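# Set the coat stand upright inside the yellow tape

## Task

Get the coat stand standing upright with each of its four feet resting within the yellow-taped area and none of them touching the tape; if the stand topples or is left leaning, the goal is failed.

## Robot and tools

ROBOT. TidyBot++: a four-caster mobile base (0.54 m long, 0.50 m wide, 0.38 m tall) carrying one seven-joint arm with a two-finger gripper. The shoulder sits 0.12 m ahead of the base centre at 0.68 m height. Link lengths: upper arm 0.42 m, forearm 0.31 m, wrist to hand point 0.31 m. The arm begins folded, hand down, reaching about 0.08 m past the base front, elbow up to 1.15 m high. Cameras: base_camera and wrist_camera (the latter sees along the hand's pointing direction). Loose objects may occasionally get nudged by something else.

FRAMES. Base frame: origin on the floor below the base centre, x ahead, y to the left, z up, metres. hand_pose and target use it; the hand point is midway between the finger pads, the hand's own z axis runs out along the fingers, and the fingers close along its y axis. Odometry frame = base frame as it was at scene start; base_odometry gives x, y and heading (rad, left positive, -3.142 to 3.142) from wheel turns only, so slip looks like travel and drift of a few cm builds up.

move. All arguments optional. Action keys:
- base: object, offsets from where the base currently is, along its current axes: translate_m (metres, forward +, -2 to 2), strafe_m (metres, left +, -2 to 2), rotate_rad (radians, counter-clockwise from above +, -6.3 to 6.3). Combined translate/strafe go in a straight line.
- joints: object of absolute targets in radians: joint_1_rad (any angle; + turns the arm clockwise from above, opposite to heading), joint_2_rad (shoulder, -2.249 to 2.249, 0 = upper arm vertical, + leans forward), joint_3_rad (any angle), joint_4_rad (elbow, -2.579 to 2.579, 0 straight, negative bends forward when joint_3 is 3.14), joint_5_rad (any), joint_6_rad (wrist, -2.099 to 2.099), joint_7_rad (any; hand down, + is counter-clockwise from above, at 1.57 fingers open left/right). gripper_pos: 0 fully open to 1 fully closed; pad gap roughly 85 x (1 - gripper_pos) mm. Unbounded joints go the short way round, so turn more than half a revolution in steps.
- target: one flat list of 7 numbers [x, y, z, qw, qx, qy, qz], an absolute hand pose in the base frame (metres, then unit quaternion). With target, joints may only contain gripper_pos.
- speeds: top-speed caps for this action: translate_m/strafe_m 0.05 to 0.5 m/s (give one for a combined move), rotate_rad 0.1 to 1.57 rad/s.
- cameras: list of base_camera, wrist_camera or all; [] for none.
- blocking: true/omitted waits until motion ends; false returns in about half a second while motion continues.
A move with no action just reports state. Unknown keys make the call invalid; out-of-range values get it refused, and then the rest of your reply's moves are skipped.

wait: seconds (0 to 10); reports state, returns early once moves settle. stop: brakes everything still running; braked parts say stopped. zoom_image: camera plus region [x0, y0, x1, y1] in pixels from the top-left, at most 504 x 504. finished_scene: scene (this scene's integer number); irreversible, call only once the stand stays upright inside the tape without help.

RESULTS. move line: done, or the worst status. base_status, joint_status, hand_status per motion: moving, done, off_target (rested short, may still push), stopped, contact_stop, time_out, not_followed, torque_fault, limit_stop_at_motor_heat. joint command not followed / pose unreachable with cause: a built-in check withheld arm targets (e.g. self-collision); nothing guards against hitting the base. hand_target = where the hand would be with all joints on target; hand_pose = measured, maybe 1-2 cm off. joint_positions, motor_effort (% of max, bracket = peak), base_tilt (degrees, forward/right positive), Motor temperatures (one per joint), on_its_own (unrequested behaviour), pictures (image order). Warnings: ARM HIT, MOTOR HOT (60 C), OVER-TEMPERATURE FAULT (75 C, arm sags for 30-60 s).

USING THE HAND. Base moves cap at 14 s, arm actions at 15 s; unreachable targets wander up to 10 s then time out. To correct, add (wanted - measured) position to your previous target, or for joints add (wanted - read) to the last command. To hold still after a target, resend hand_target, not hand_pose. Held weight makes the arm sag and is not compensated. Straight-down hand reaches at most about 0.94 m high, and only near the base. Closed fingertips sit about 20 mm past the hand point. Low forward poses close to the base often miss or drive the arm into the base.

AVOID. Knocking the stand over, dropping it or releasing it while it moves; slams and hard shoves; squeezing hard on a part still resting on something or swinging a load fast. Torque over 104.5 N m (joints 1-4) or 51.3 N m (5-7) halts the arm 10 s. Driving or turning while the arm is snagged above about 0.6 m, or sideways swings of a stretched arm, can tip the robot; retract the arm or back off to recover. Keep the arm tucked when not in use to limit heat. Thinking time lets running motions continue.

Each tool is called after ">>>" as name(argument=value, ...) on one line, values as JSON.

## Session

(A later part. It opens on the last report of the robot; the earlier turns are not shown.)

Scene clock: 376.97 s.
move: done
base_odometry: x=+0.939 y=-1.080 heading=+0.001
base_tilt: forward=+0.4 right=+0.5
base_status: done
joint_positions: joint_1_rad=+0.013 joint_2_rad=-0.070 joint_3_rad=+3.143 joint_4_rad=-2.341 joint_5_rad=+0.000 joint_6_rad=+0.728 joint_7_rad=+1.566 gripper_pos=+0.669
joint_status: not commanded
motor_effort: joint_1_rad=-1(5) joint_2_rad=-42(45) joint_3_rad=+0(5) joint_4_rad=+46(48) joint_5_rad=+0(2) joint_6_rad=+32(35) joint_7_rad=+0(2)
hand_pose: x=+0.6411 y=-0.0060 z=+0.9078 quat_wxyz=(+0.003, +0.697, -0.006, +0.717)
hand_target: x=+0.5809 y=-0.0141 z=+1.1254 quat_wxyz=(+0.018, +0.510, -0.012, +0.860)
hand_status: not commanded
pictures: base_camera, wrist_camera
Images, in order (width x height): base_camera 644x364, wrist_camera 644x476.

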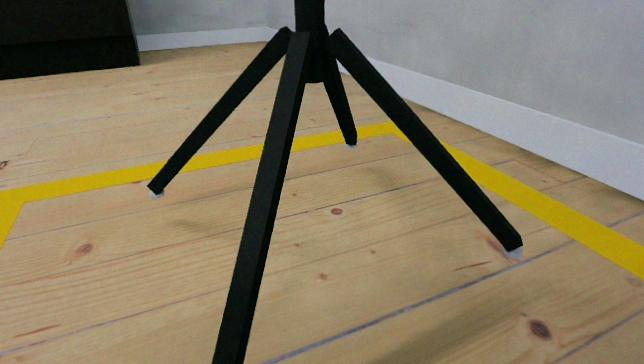

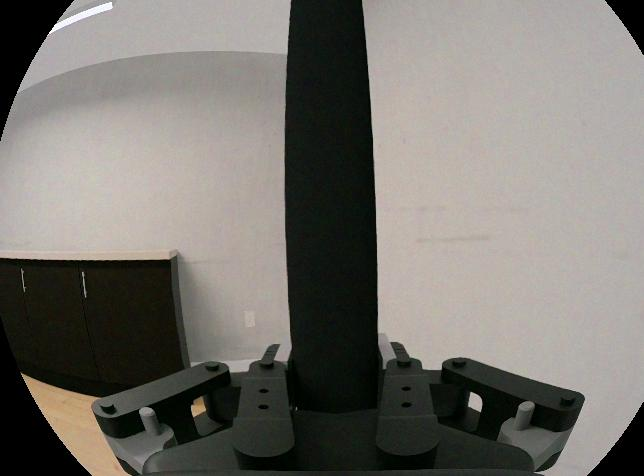

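>>> move(joints={"joint_2_rad": -0.235, "joint_4_rad": -2.203, "joint_6_rad": 0.865}, cameras=[])

>>> move(joints={"joint_2_rad": -0.22, "joint_4_rad": -2.215, "joint_6_rad": 0.86})

Scene clock: 407.80 s.
move: off_target
base_odometry: x=+0.939 y=-1.080 heading=+0.001
base_tilt: forward=+0.3 right=+0.4
base_status: not commanded
joint_positions: joint_1_rad=+0.013 joint_2_rad=-0.070 joint_3_rad=+3.143 joint_4_rad=-2.341 joint_5_rad=+0.000 joint_6_rad=+0.728 joint_7_rad=+1.566 gripper_pos=+0.669
joint_status: joint_2_rad off_target (ended at -0.070, target -0.235); joint_4_rad off_target (ended at -2.341, target -2.203); joint_6_rad off_target (ended at +0.728, target +0.865)
motor_effort: joint_1_rad=-1(2) joint_2_rad=-43(43) joint_3_rad=+0(1) joint_4_rad=+46(46) joint_5_rad=+0(1) joint_6_rad=+34(34) joint_7_rad=+0(1)
hand_pose: x=+0.6411 y=-0.0060 z=+0.9077 quat_wxyz=(+0.003, +0.697, -0.006, +0.717)
hand_target: x=+0.5885 y=-0.0142 z=+1.1097 quat_wxyz=(+0.018, +0.524, -0.012, +0.851)
hand_status: not commanded

Scene clock: 408.37 s.
move: off_target
base_odometry: x=+0.939 y=-1.080 heading=+0.001
base_tilt: forward=+0.3 right=+0.5
base_status: not commanded
joint_positions: joint_1_rad=+0.013 joint_2_rad=-0.070 joint_3_rad=+3.143 joint_4_rad=-2.345 joint_5_rad=+0.000 joint_6_rad=+0.728 joint_7_rad=+1.566 gripper_pos=+0.669
joint_status: joint_2_rad off_target (ended at -0.070, target -0.220); joint_4_rad off_target (ended at -2.345, target -2.215); joint_6_rad off_target (ended at +0.728, target +0.860)
motor_effort: joint_1_rad=-2(2) joint_2_rad=-42(44) joint_3_rad=+0(1) joint_4_rad=+46(48) joint_5_rad=+0(1) joint_6_rad=+33(35) joint_7_rad=+0(1)
hand_pose: x=+0.6404 y=-0.0060 z=+0.9051 quat_wxyz=(+0.003, +0.699, -0.006, +0.715)
hand_target: x=+0.5956 y=-0.0144 z=+1.0944 quat_wxyz=(+0.018, +0.538, -0.012, +0.843)
hand_status: not commanded
pictures: base_camera, wrist_camera
Images, in order (width x height): base_camera 644x364, wrist_camera 644x476.

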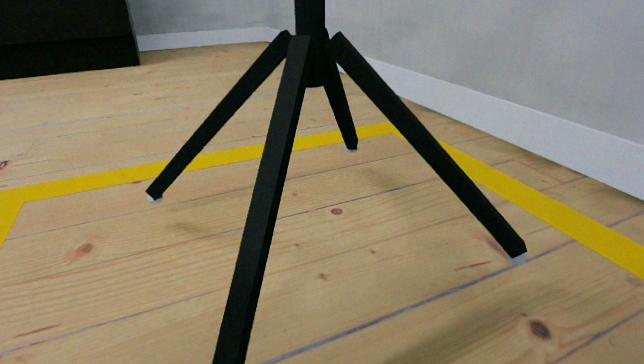

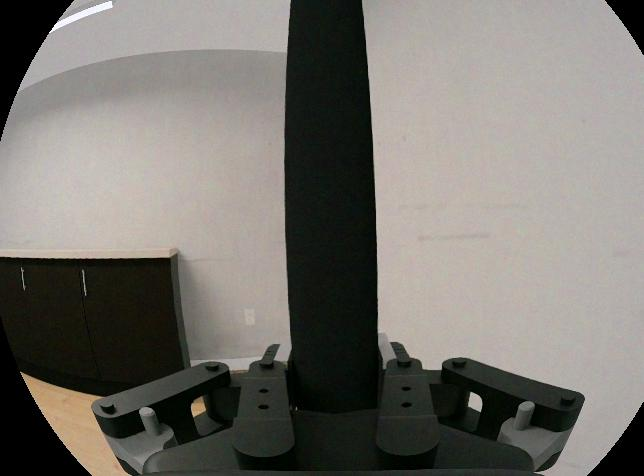

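>>> move(joints={"joint_2_rad": -0.205, "joint_4_rad": -2.23, "joint_6_rad": 0.85}, cameras=[])

>>> move(joints={"joint_2_rad": -0.19, "joint_4_rad": -2.245, "joint_6_rad": 0.84})

Scene clock: 421.33 s.
move: off_target
base_odometry: x=+0.939 y=-1.080 heading=+0.001
base_tilt: forward=+0.3 right=+0.5
base_status: not commanded
joint_positions: joint_1_rad=+0.013 joint_2_rad=-0.065 joint_3_rad=+3.143 joint_4_rad=-2.356 joint_5_rad=+0.000 joint_6_rad=+0.728 joint_7_rad=+1.566 gripper_pos=+0.669
joint_status: joint_2_rad off_target (ended at -0.065, target -0.205); joint_4_rad off_target (ended at -2.356, target -2.230); joint_6_rad off_target (ended at +0.728, target +0.850)
motor_effort: joint_1_rad=-1(2) joint_2_rad=-42(43) joint_3_rad=+1(1) joint_4_rad=+45(47) joint_5_rad=+0(1) joint_6_rad=+33(34) joint_7_rad=+0(0)
hand_pose: x=+0.6393 y=-0.0060 z=+0.8971 quat_wxyz=(+0.003, +0.704, -0.006, +0.710)
hand_target: x=+0.6028 y=-0.0144 z=+1.0758 quat_wxyz=(+0.018, +0.554, -0.012, +0.832)
hand_status: not commanded

Scene clock: 422.03 s.
move: off_target
base_odometry: x=+0.939 y=-1.080 heading=+0.001
base_tilt: forward=+0.4 right=+0.5
base_status: not commanded
joint_positions: joint_1_rad=+0.013 joint_2_rad=-0.053 joint_3_rad=+3.143 joint_4_rad=-2.367 joint_5_rad=+0.000 joint_6_rad=+0.728 joint_7_rad=+1.566 gripper_pos=+0.669
joint_status: joint_2_rad off_target (ended at -0.053, target -0.190); joint_4_rad off_target (ended at -2.367, target -2.245); joint_6_rad off_target (ended at +0.728, target +0.840)
motor_effort: joint_1_rad=-2(2) joint_2_rad=-42(43) joint_3_rad=+0(1) joint_4_rad=+46(46) joint_5_rad=+0(1) joint_6_rad=+33(33) joint_7_rad=+0(1)
hand_pose: x=+0.6394 y=-0.0060 z=+0.8846 quat_wxyz=(+0.003, +0.712, -0.006, +0.702)
hand_target: x=+0.6093 y=-0.0145 z=+1.0570 quat_wxyz=(+0.018, +0.571, -0.012, +0.821)
hand_status: not commanded
pictures: base_camera, wrist_camera
Images, in order (width x height): base_camera 644x364, wrist_camera 644x476.

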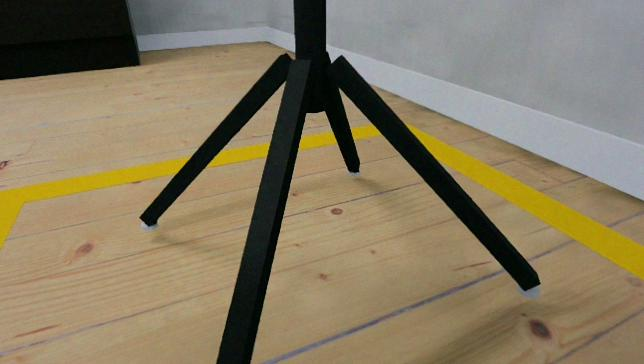

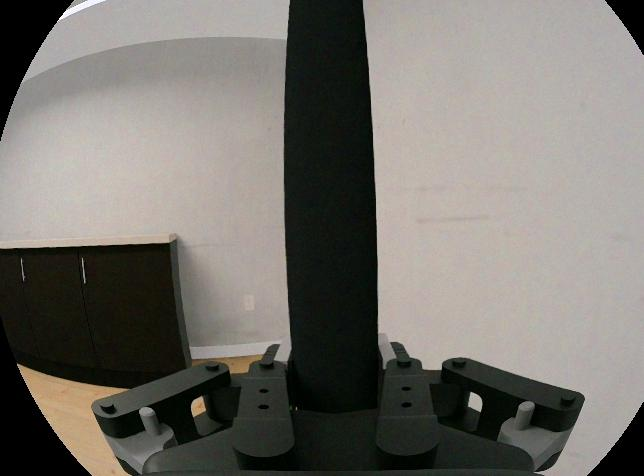

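>>> move(joints={"joint_2_rad": -0.18, "joint_4_rad": -2.255, "joint_6_rad": 0.835}, cameras=["base_camera"])

>>> move(joints={"joint_2_rad": -0.165, "joint_4_rad": -2.27, "joint_6_rad": 0.83}, cameras=["base_camera"])

Scene clock: 431.20 s.
move: off_target
base_odometry: x=+0.939 y=-1.080 heading=+0.001
base_tilt: forward=+0.4 right=+0.5
base_status: not commanded
joint_positions: joint_1_rad=+0.013 joint_2_rad=-0.046 joint_3_rad=+3.143 joint_4_rad=-2.374 joint_5_rad=+0.000 joint_6_rad=+0.728 joint_7_rad=+1.566 gripper_pos=+0.669
joint_status: joint_2_rad off_target (ended at -0.046, target -0.180); joint_4_rad off_target (ended at -2.374, target -2.255); joint_6_rad off_target (ended at +0.728, target +0.835)
motor_effort: joint_1_rad=-1(2) joint_2_rad=-42(43) joint_3_rad=+0(1) joint_4_rad=+45(45) joint_5_rad=-1(1) joint_6_rad=+33(33) joint_7_rad=+0(0)
hand_pose: x=+0.6394 y=-0.0060 z=+0.8771 quat_wxyz=(+0.003, +0.717, -0.007, +0.697)
hand_target: x=+0.6131 y=-0.0146 z=+1.0449 quat_wxyz=(+0.018, +0.581, -0.012, +0.814)
hand_status: not commanded
Images, in order (width x height): base_camera 644x364.

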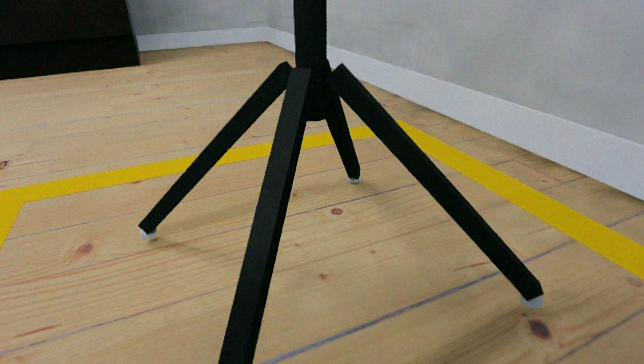

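Scene clock: 431.73 s.
move: off_target
base_odometry: x=+0.939 y=-1.080 heading=+0.001
base_tilt: forward=+0.4 right=+0.5
base_status: not commanded
joint_positions: joint_1_rad=+0.013 joint_2_rad=-0.043 joint_3_rad=+3.143 joint_4_rad=-2.377 joint_5_rad=+0.000 joint_6_rad=+0.729 joint_7_rad=+1.566 gripper_pos=+0.669
joint_status: joint_2_rad off_target (ended at -0.043, target -0.165); joint_4_rad off_target (ended at -2.377, target -2.270); joint_6_rad off_target (ended at +0.729, target +0.830)
motor_effort: joint_1_rad=+0(1) joint_2_rad=-38(42) joint_3_rad=+1(2) joint_4_rad=+41(45) joint_5_rad=-1(1) joint_6_rad=+29(33) joint_7_rad=+0(1)
hand_pose: x=+0.6391 y=-0.0059 z=+0.8740 quat_wxyz=(+0.003, +0.719, -0.007, +0.695)
hand_target: x=+0.6180 y=-0.0146 z=+1.0275 quat_wxyz=(+0.018, +0.595, -0.012, +0.803)
hand_status: not commanded
Images, in order (width x height): base_camera 644x364.

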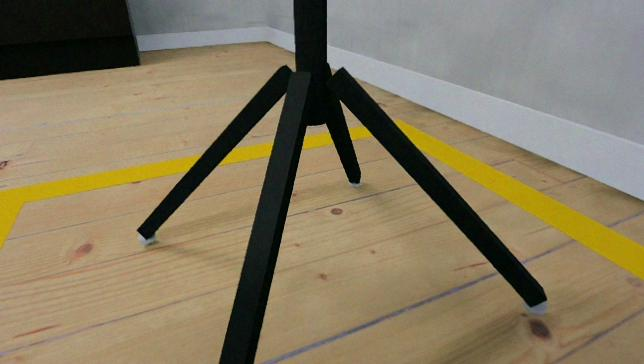

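>>> move(joints={"joint_2_rad": -0.14, "joint_4_rad": -2.295, "joint_6_rad": 0.81}, cameras=[])

>>> move(joints={"joint_2_rad": -0.11, "joint_4_rad": -2.325, "joint_6_rad": 0.785}, cameras=[])

>>> move(joints={"joint_2_rad": -0.08, "joint_4_rad": -2.355, "joint_6_rad": 0.76})

Scene clock: 440.43 s.
move: off_target
base_odometry: x=+0.939 y=-1.080 heading=+0.001
base_tilt: forward=+0.4 right=+0.4
base_status: not commanded
joint_positions: joint_1_rad=+0.013 joint_2_rad=-0.043 joint_3_rad=+3.143 joint_4_rad=-2.378 joint_5_rad=+0.000 joint_6_rad=+0.729 joint_7_rad=+1.566 gripper_pos=+0.669
joint_status: joint_2_rad off_target (ended at -0.043, target -0.140); joint_4_rad off_target (ended at -2.378, target -2.295); the others done
motor_effort: joint_1_rad=+0(1) joint_2_rad=-32(37) joint_3_rad=+1(2) joint_4_rad=+36(42) joint_5_rad=-1(1) joint_6_rad=+23(29) joint_7_rad=+0(1)
hand_pose: x=+0.6389 y=-0.0059 z=+0.8734 quat_wxyz=(+0.003, +0.720, -0.007, +0.694)
hand_target: x=+0.6257 y=-0.0147 z=+0.9947 quat_wxyz=(+0.017, +0.623, -0.011, +0.782)
hand_status: not commanded

Scene clock: 441.07 s.
move: off_target
base_odometry: x=+0.939 y=-1.080 heading=+0.001
base_tilt: forward=+0.3 right=+0.5
base_status: not commanded
joint_positions: joint_1_rad=+0.013 joint_2_rad=-0.043 joint_3_rad=+3.143 joint_4_rad=-2.380 joint_5_rad=+0.000 joint_6_rad=+0.729 joint_7_rad=+1.566 gripper_pos=+0.669
joint_status: joint_2_rad off_target (ended at -0.043, target -0.110); joint_4_rad off_target (ended at -2.380, target -2.325); the others done
motor_effort: joint_1_rad=+1(1) joint_2_rad=-26(32) joint_3_rad=+2(2) joint_4_rad=+31(36) joint_5_rad=-1(2) joint_6_rad=+18(25) joint_7_rad=+0(1)
hand_pose: x=+0.6386 y=-0.0059 z=+0.8726 quat_wxyz=(+0.003, +0.720, -0.007, +0.694)
hand_target: x=+0.6321 y=-0.0146 z=+0.9548 quat_wxyz=(+0.017, +0.656, -0.011, +0.755)
hand_status: not commanded

Scene clock: 441.70 s.
move: done
base_odometry: x=+0.939 y=-1.080 heading=+0.001
base_tilt: forward=+0.3 right=+0.5
base_status: not commanded
joint_positions: joint_1_rad=+0.013 joint_2_rad=-0.043 joint_3_rad=+3.143 joint_4_rad=-2.381 joint_5_rad=+0.000 joint_6_rad=+0.729 joint_7_rad=+1.566 gripper_pos=+0.669
joint_status: all done
motor_effort: joint_1_rad=+1(1) joint_2_rad=-20(27) joint_3_rad=+2(3) joint_4_rad=+26(30) joint_5_rad=-1(2) joint_6_rad=+15(18) joint_7_rad=+0(1)
hand_pose: x=+0.6383 y=-0.0058 z=+0.8719 quat_wxyz=(+0.003, +0.721, -0.006, +0.693)
hand_target: x=+0.6355 y=-0.0145 z=+0.9150 quat_wxyz=(+0.017, +0.687, -0.011, +0.726)
hand_status: not commanded
pictures: base_camera, wrist_camera
Images, in order (width x height): base_camera 644x364, wrist_camera 644x476.

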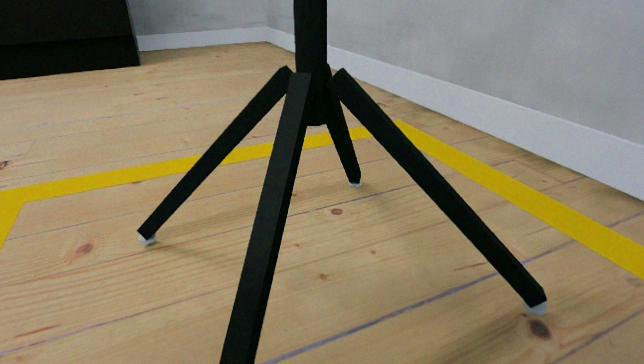

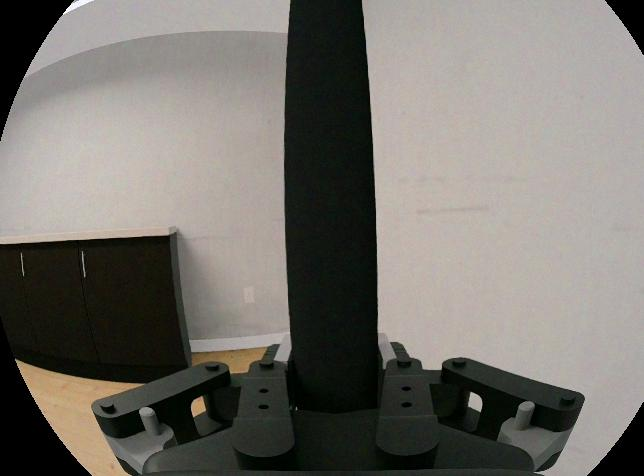

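>>> move(joints={"joint_2_rad": -0.06, "joint_4_rad": -2.385, "joint_6_rad": 0.74}, cameras=[])

>>> move(joints={"joint_2_rad": -0.05, "joint_4_rad": -2.405, "joint_6_rad": 0.73})

Scene clock: 447.87 s.
move: done
base_odometry: x=+0.939 y=-1.080 heading=+0.001
base_tilt: forward=+0.4 right=+0.5
base_status: not commanded
joint_positions: joint_1_rad=+0.013 joint_2_rad=-0.044 joint_3_rad=+3.142 joint_4_rad=-2.385 joint_5_rad=+0.000 joint_6_rad=+0.730 joint_7_rad=+1.566 gripper_pos=+0.669
joint_status: all done
motor_effort: joint_1_rad=+1(2) joint_2_rad=-15(20) joint_3_rad=+3(3) joint_4_rad=+22(27) joint_5_rad=-2(2) joint_6_rad=+9(14) joint_7_rad=+0(1)
hand_pose: x=+0.6371 y=-0.0056 z=+0.8709 quat_wxyz=(+0.003, +0.721, -0.006, +0.693)
hand_target: x=+0.6339 y=-0.0144 z=+0.8821 quat_wxyz=(+0.016, +0.712, -0.011, +0.702)
hand_status: not commanded

Scene clock: 448.43 s.
move: done
base_odometry: x=+0.939 y=-1.080 heading=+0.001
base_tilt: forward=+0.3 right=+0.5
base_status: not commanded
joint_positions: joint_1_rad=+0.013 joint_2_rad=-0.048 joint_3_rad=+3.142 joint_4_rad=-2.390 joint_5_rad=+0.000 joint_6_rad=+0.730 joint_7_rad=+1.566 gripper_pos=+0.669
joint_status: all done
motor_effort: joint_1_rad=+1(2) joint_2_rad=-12(15) joint_3_rad=+3(3) joint_4_rad=+19(22) joint_5_rad=-1(3) joint_6_rad=+6(9) joint_7_rad=-1(1)
hand_pose: x=+0.6352 y=-0.0053 z=+0.8700 quat_wxyz=(+0.003, +0.722, -0.006, +0.692)
hand_target: x=+0.6311 y=-0.0143 z=+0.8631 quat_wxyz=(+0.016, +0.726, -0.011, +0.687)
hand_status: not commanded
pictures: base_camera, wrist_camera
Images, in order (width x height): base_camera 644x364, wrist_camera 644x476.

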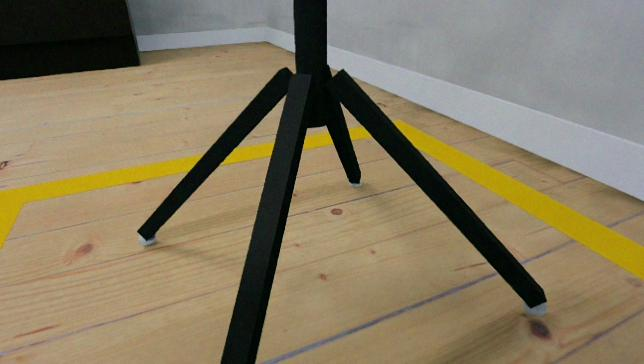

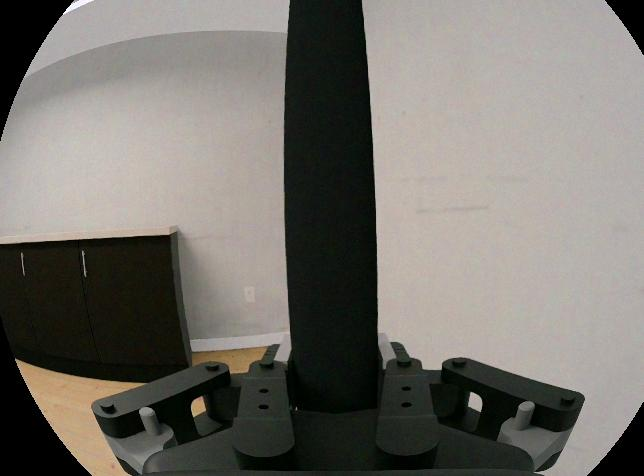

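>>> move(joints={"gripper_pos": 0.6}, cameras=["base_camera"])

>>> move(joints={"gripper_pos": 0.0})

Scene clock: 454.80 s.
move: done
base_odometry: x=+0.939 y=-1.080 heading=+0.001
base_tilt: forward=+0.3 right=+0.5
base_status: not commanded
joint_positions: joint_1_rad=+0.012 joint_2_rad=-0.053 joint_3_rad=+3.135 joint_4_rad=-2.402 joint_5_rad=+0.000 joint_6_rad=+0.731 joint_7_rad=+1.568 gripper_pos=+0.600
joint_status: all done
motor_effort: joint_1_rad=+0(7) joint_2_rad=-14(18) joint_3_rad=+1(8) joint_4_rad=+18(27) joint_5_rad=-1(5) joint_6_rad=+8(9) joint_7_rad=+0(2)
hand_pose: x=+0.6313 y=-0.0017 z=+0.8664 quat_wxyz=(+0.001, +0.724, -0.003, +0.690)
hand_target: x=+0.6311 y=-0.0143 z=+0.8631 quat_wxyz=(+0.016, +0.726, -0.011, +0.687)
hand_status: not commanded
Images, in order (width x height): base_camera 644x364.

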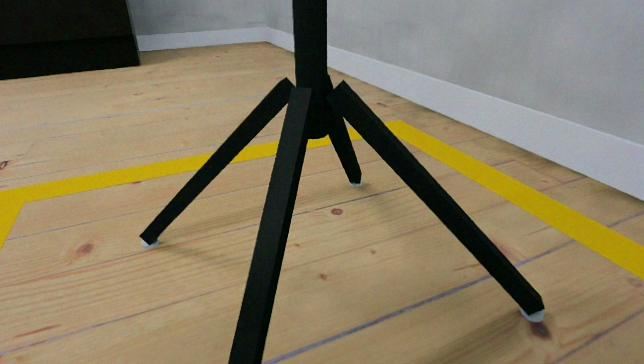

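Scene clock: 455.67 s.
move: done
base_odometry: x=+0.939 y=-1.080 heading=+0.001
base_tilt: forward=+0.3 right=+0.5
base_status: not commanded
joint_positions: joint_1_rad=+0.012 joint_2_rad=-0.053 joint_3_rad=+3.135 joint_4_rad=-2.402 joint_5_rad=+0.000 joint_6_rad=+0.731 joint_7_rad=+1.568 gripper_pos=+0.000
joint_status: all done
motor_effort: joint_1_rad=-1(2) joint_2_rad=-16(17) joint_3_rad=+0(1) joint_4_rad=+18(19) joint_5_rad=+0(1) joint_6_rad=+8(9) joint_7_rad=+0(1)
hand_pose: x=+0.6313 y=-0.0017 z=+0.8664 quat_wxyz=(+0.001, +0.724, -0.003, +0.690)
hand_target: x=+0.6311 y=-0.0143 z=+0.8631 quat_wxyz=(+0.016, +0.726, -0.011, +0.687)
hand_status: not commanded
pictures: base_camera, wrist_camera
Images, in order (width x height): base_camera 644x364, wrist_camera 644x476.

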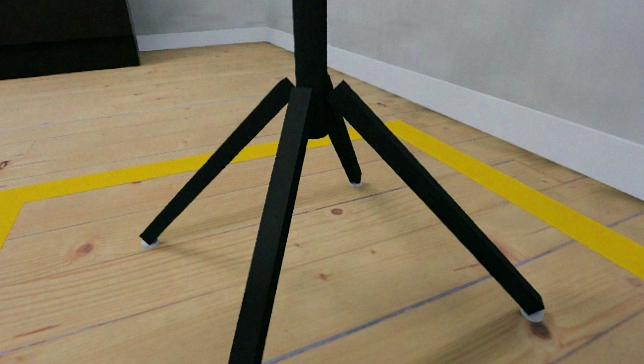

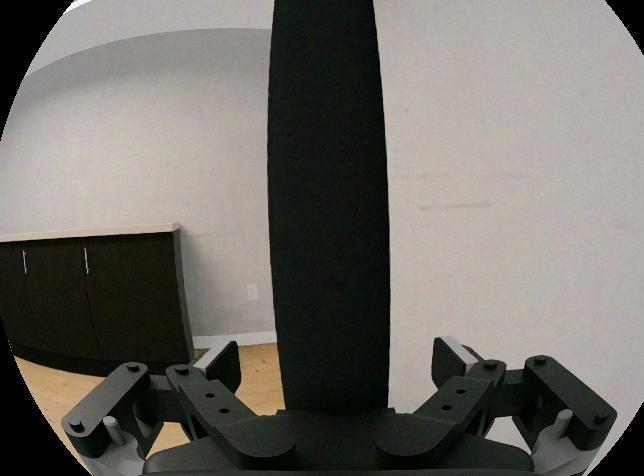

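>>> move(base={"translate_m": -0.4}, speeds={"translate_m": 0.2})

Scene clock: 468.70 s.
move: done
base_odometry: x=+0.539 y=-1.081 heading=+0.001
base_tilt: forward=+0.3 right=+0.5
base_status: done
joint_positions: joint_1_rad=+0.012 joint_2_rad=-0.052 joint_3_rad=+3.135 joint_4_rad=-2.402 joint_5_rad=+0.000 joint_6_rad=+0.731 joint_7_rad=+1.568 gripper_pos=+0.000
joint_status: not commanded
motor_effort: joint_1_rad=-1(2) joint_2_rad=-16(18) joint_3_rad=+1(1) joint_4_rad=+18(19) joint_5_rad=-1(1) joint_6_rad=+8(9) joint_7_rad=+0(1)
hand_pose: x=+0.6316 y=-0.0017 z=+0.8657 quat_wxyz=(+0.001, +0.724, -0.003, +0.690)
hand_target: x=+0.6311 y=-0.0143 z=+0.8631 quat_wxyz=(+0.016, +0.726, -0.011, +0.687)
hand_status: not commanded
pictures: base_camera, wrist_camera
Images, in order (width x height): base_camera 644x364, wrist_camera 644x476.

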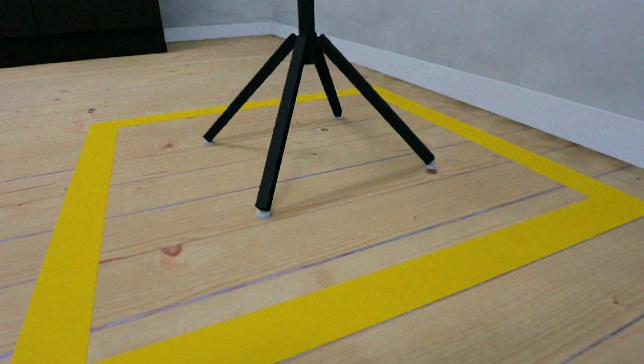

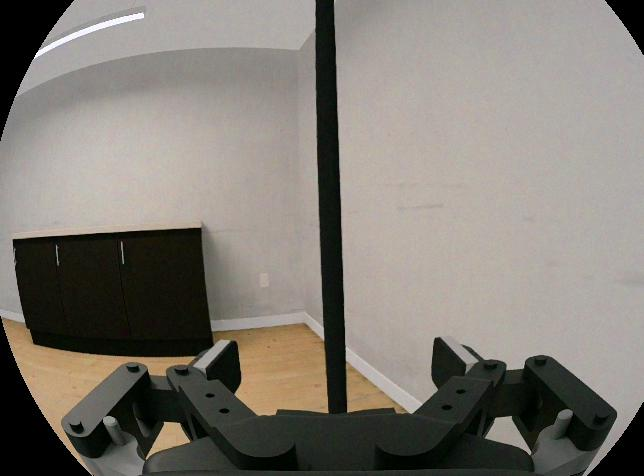

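>>> finished_scene(scene=1)

The scene is finished: the task was done.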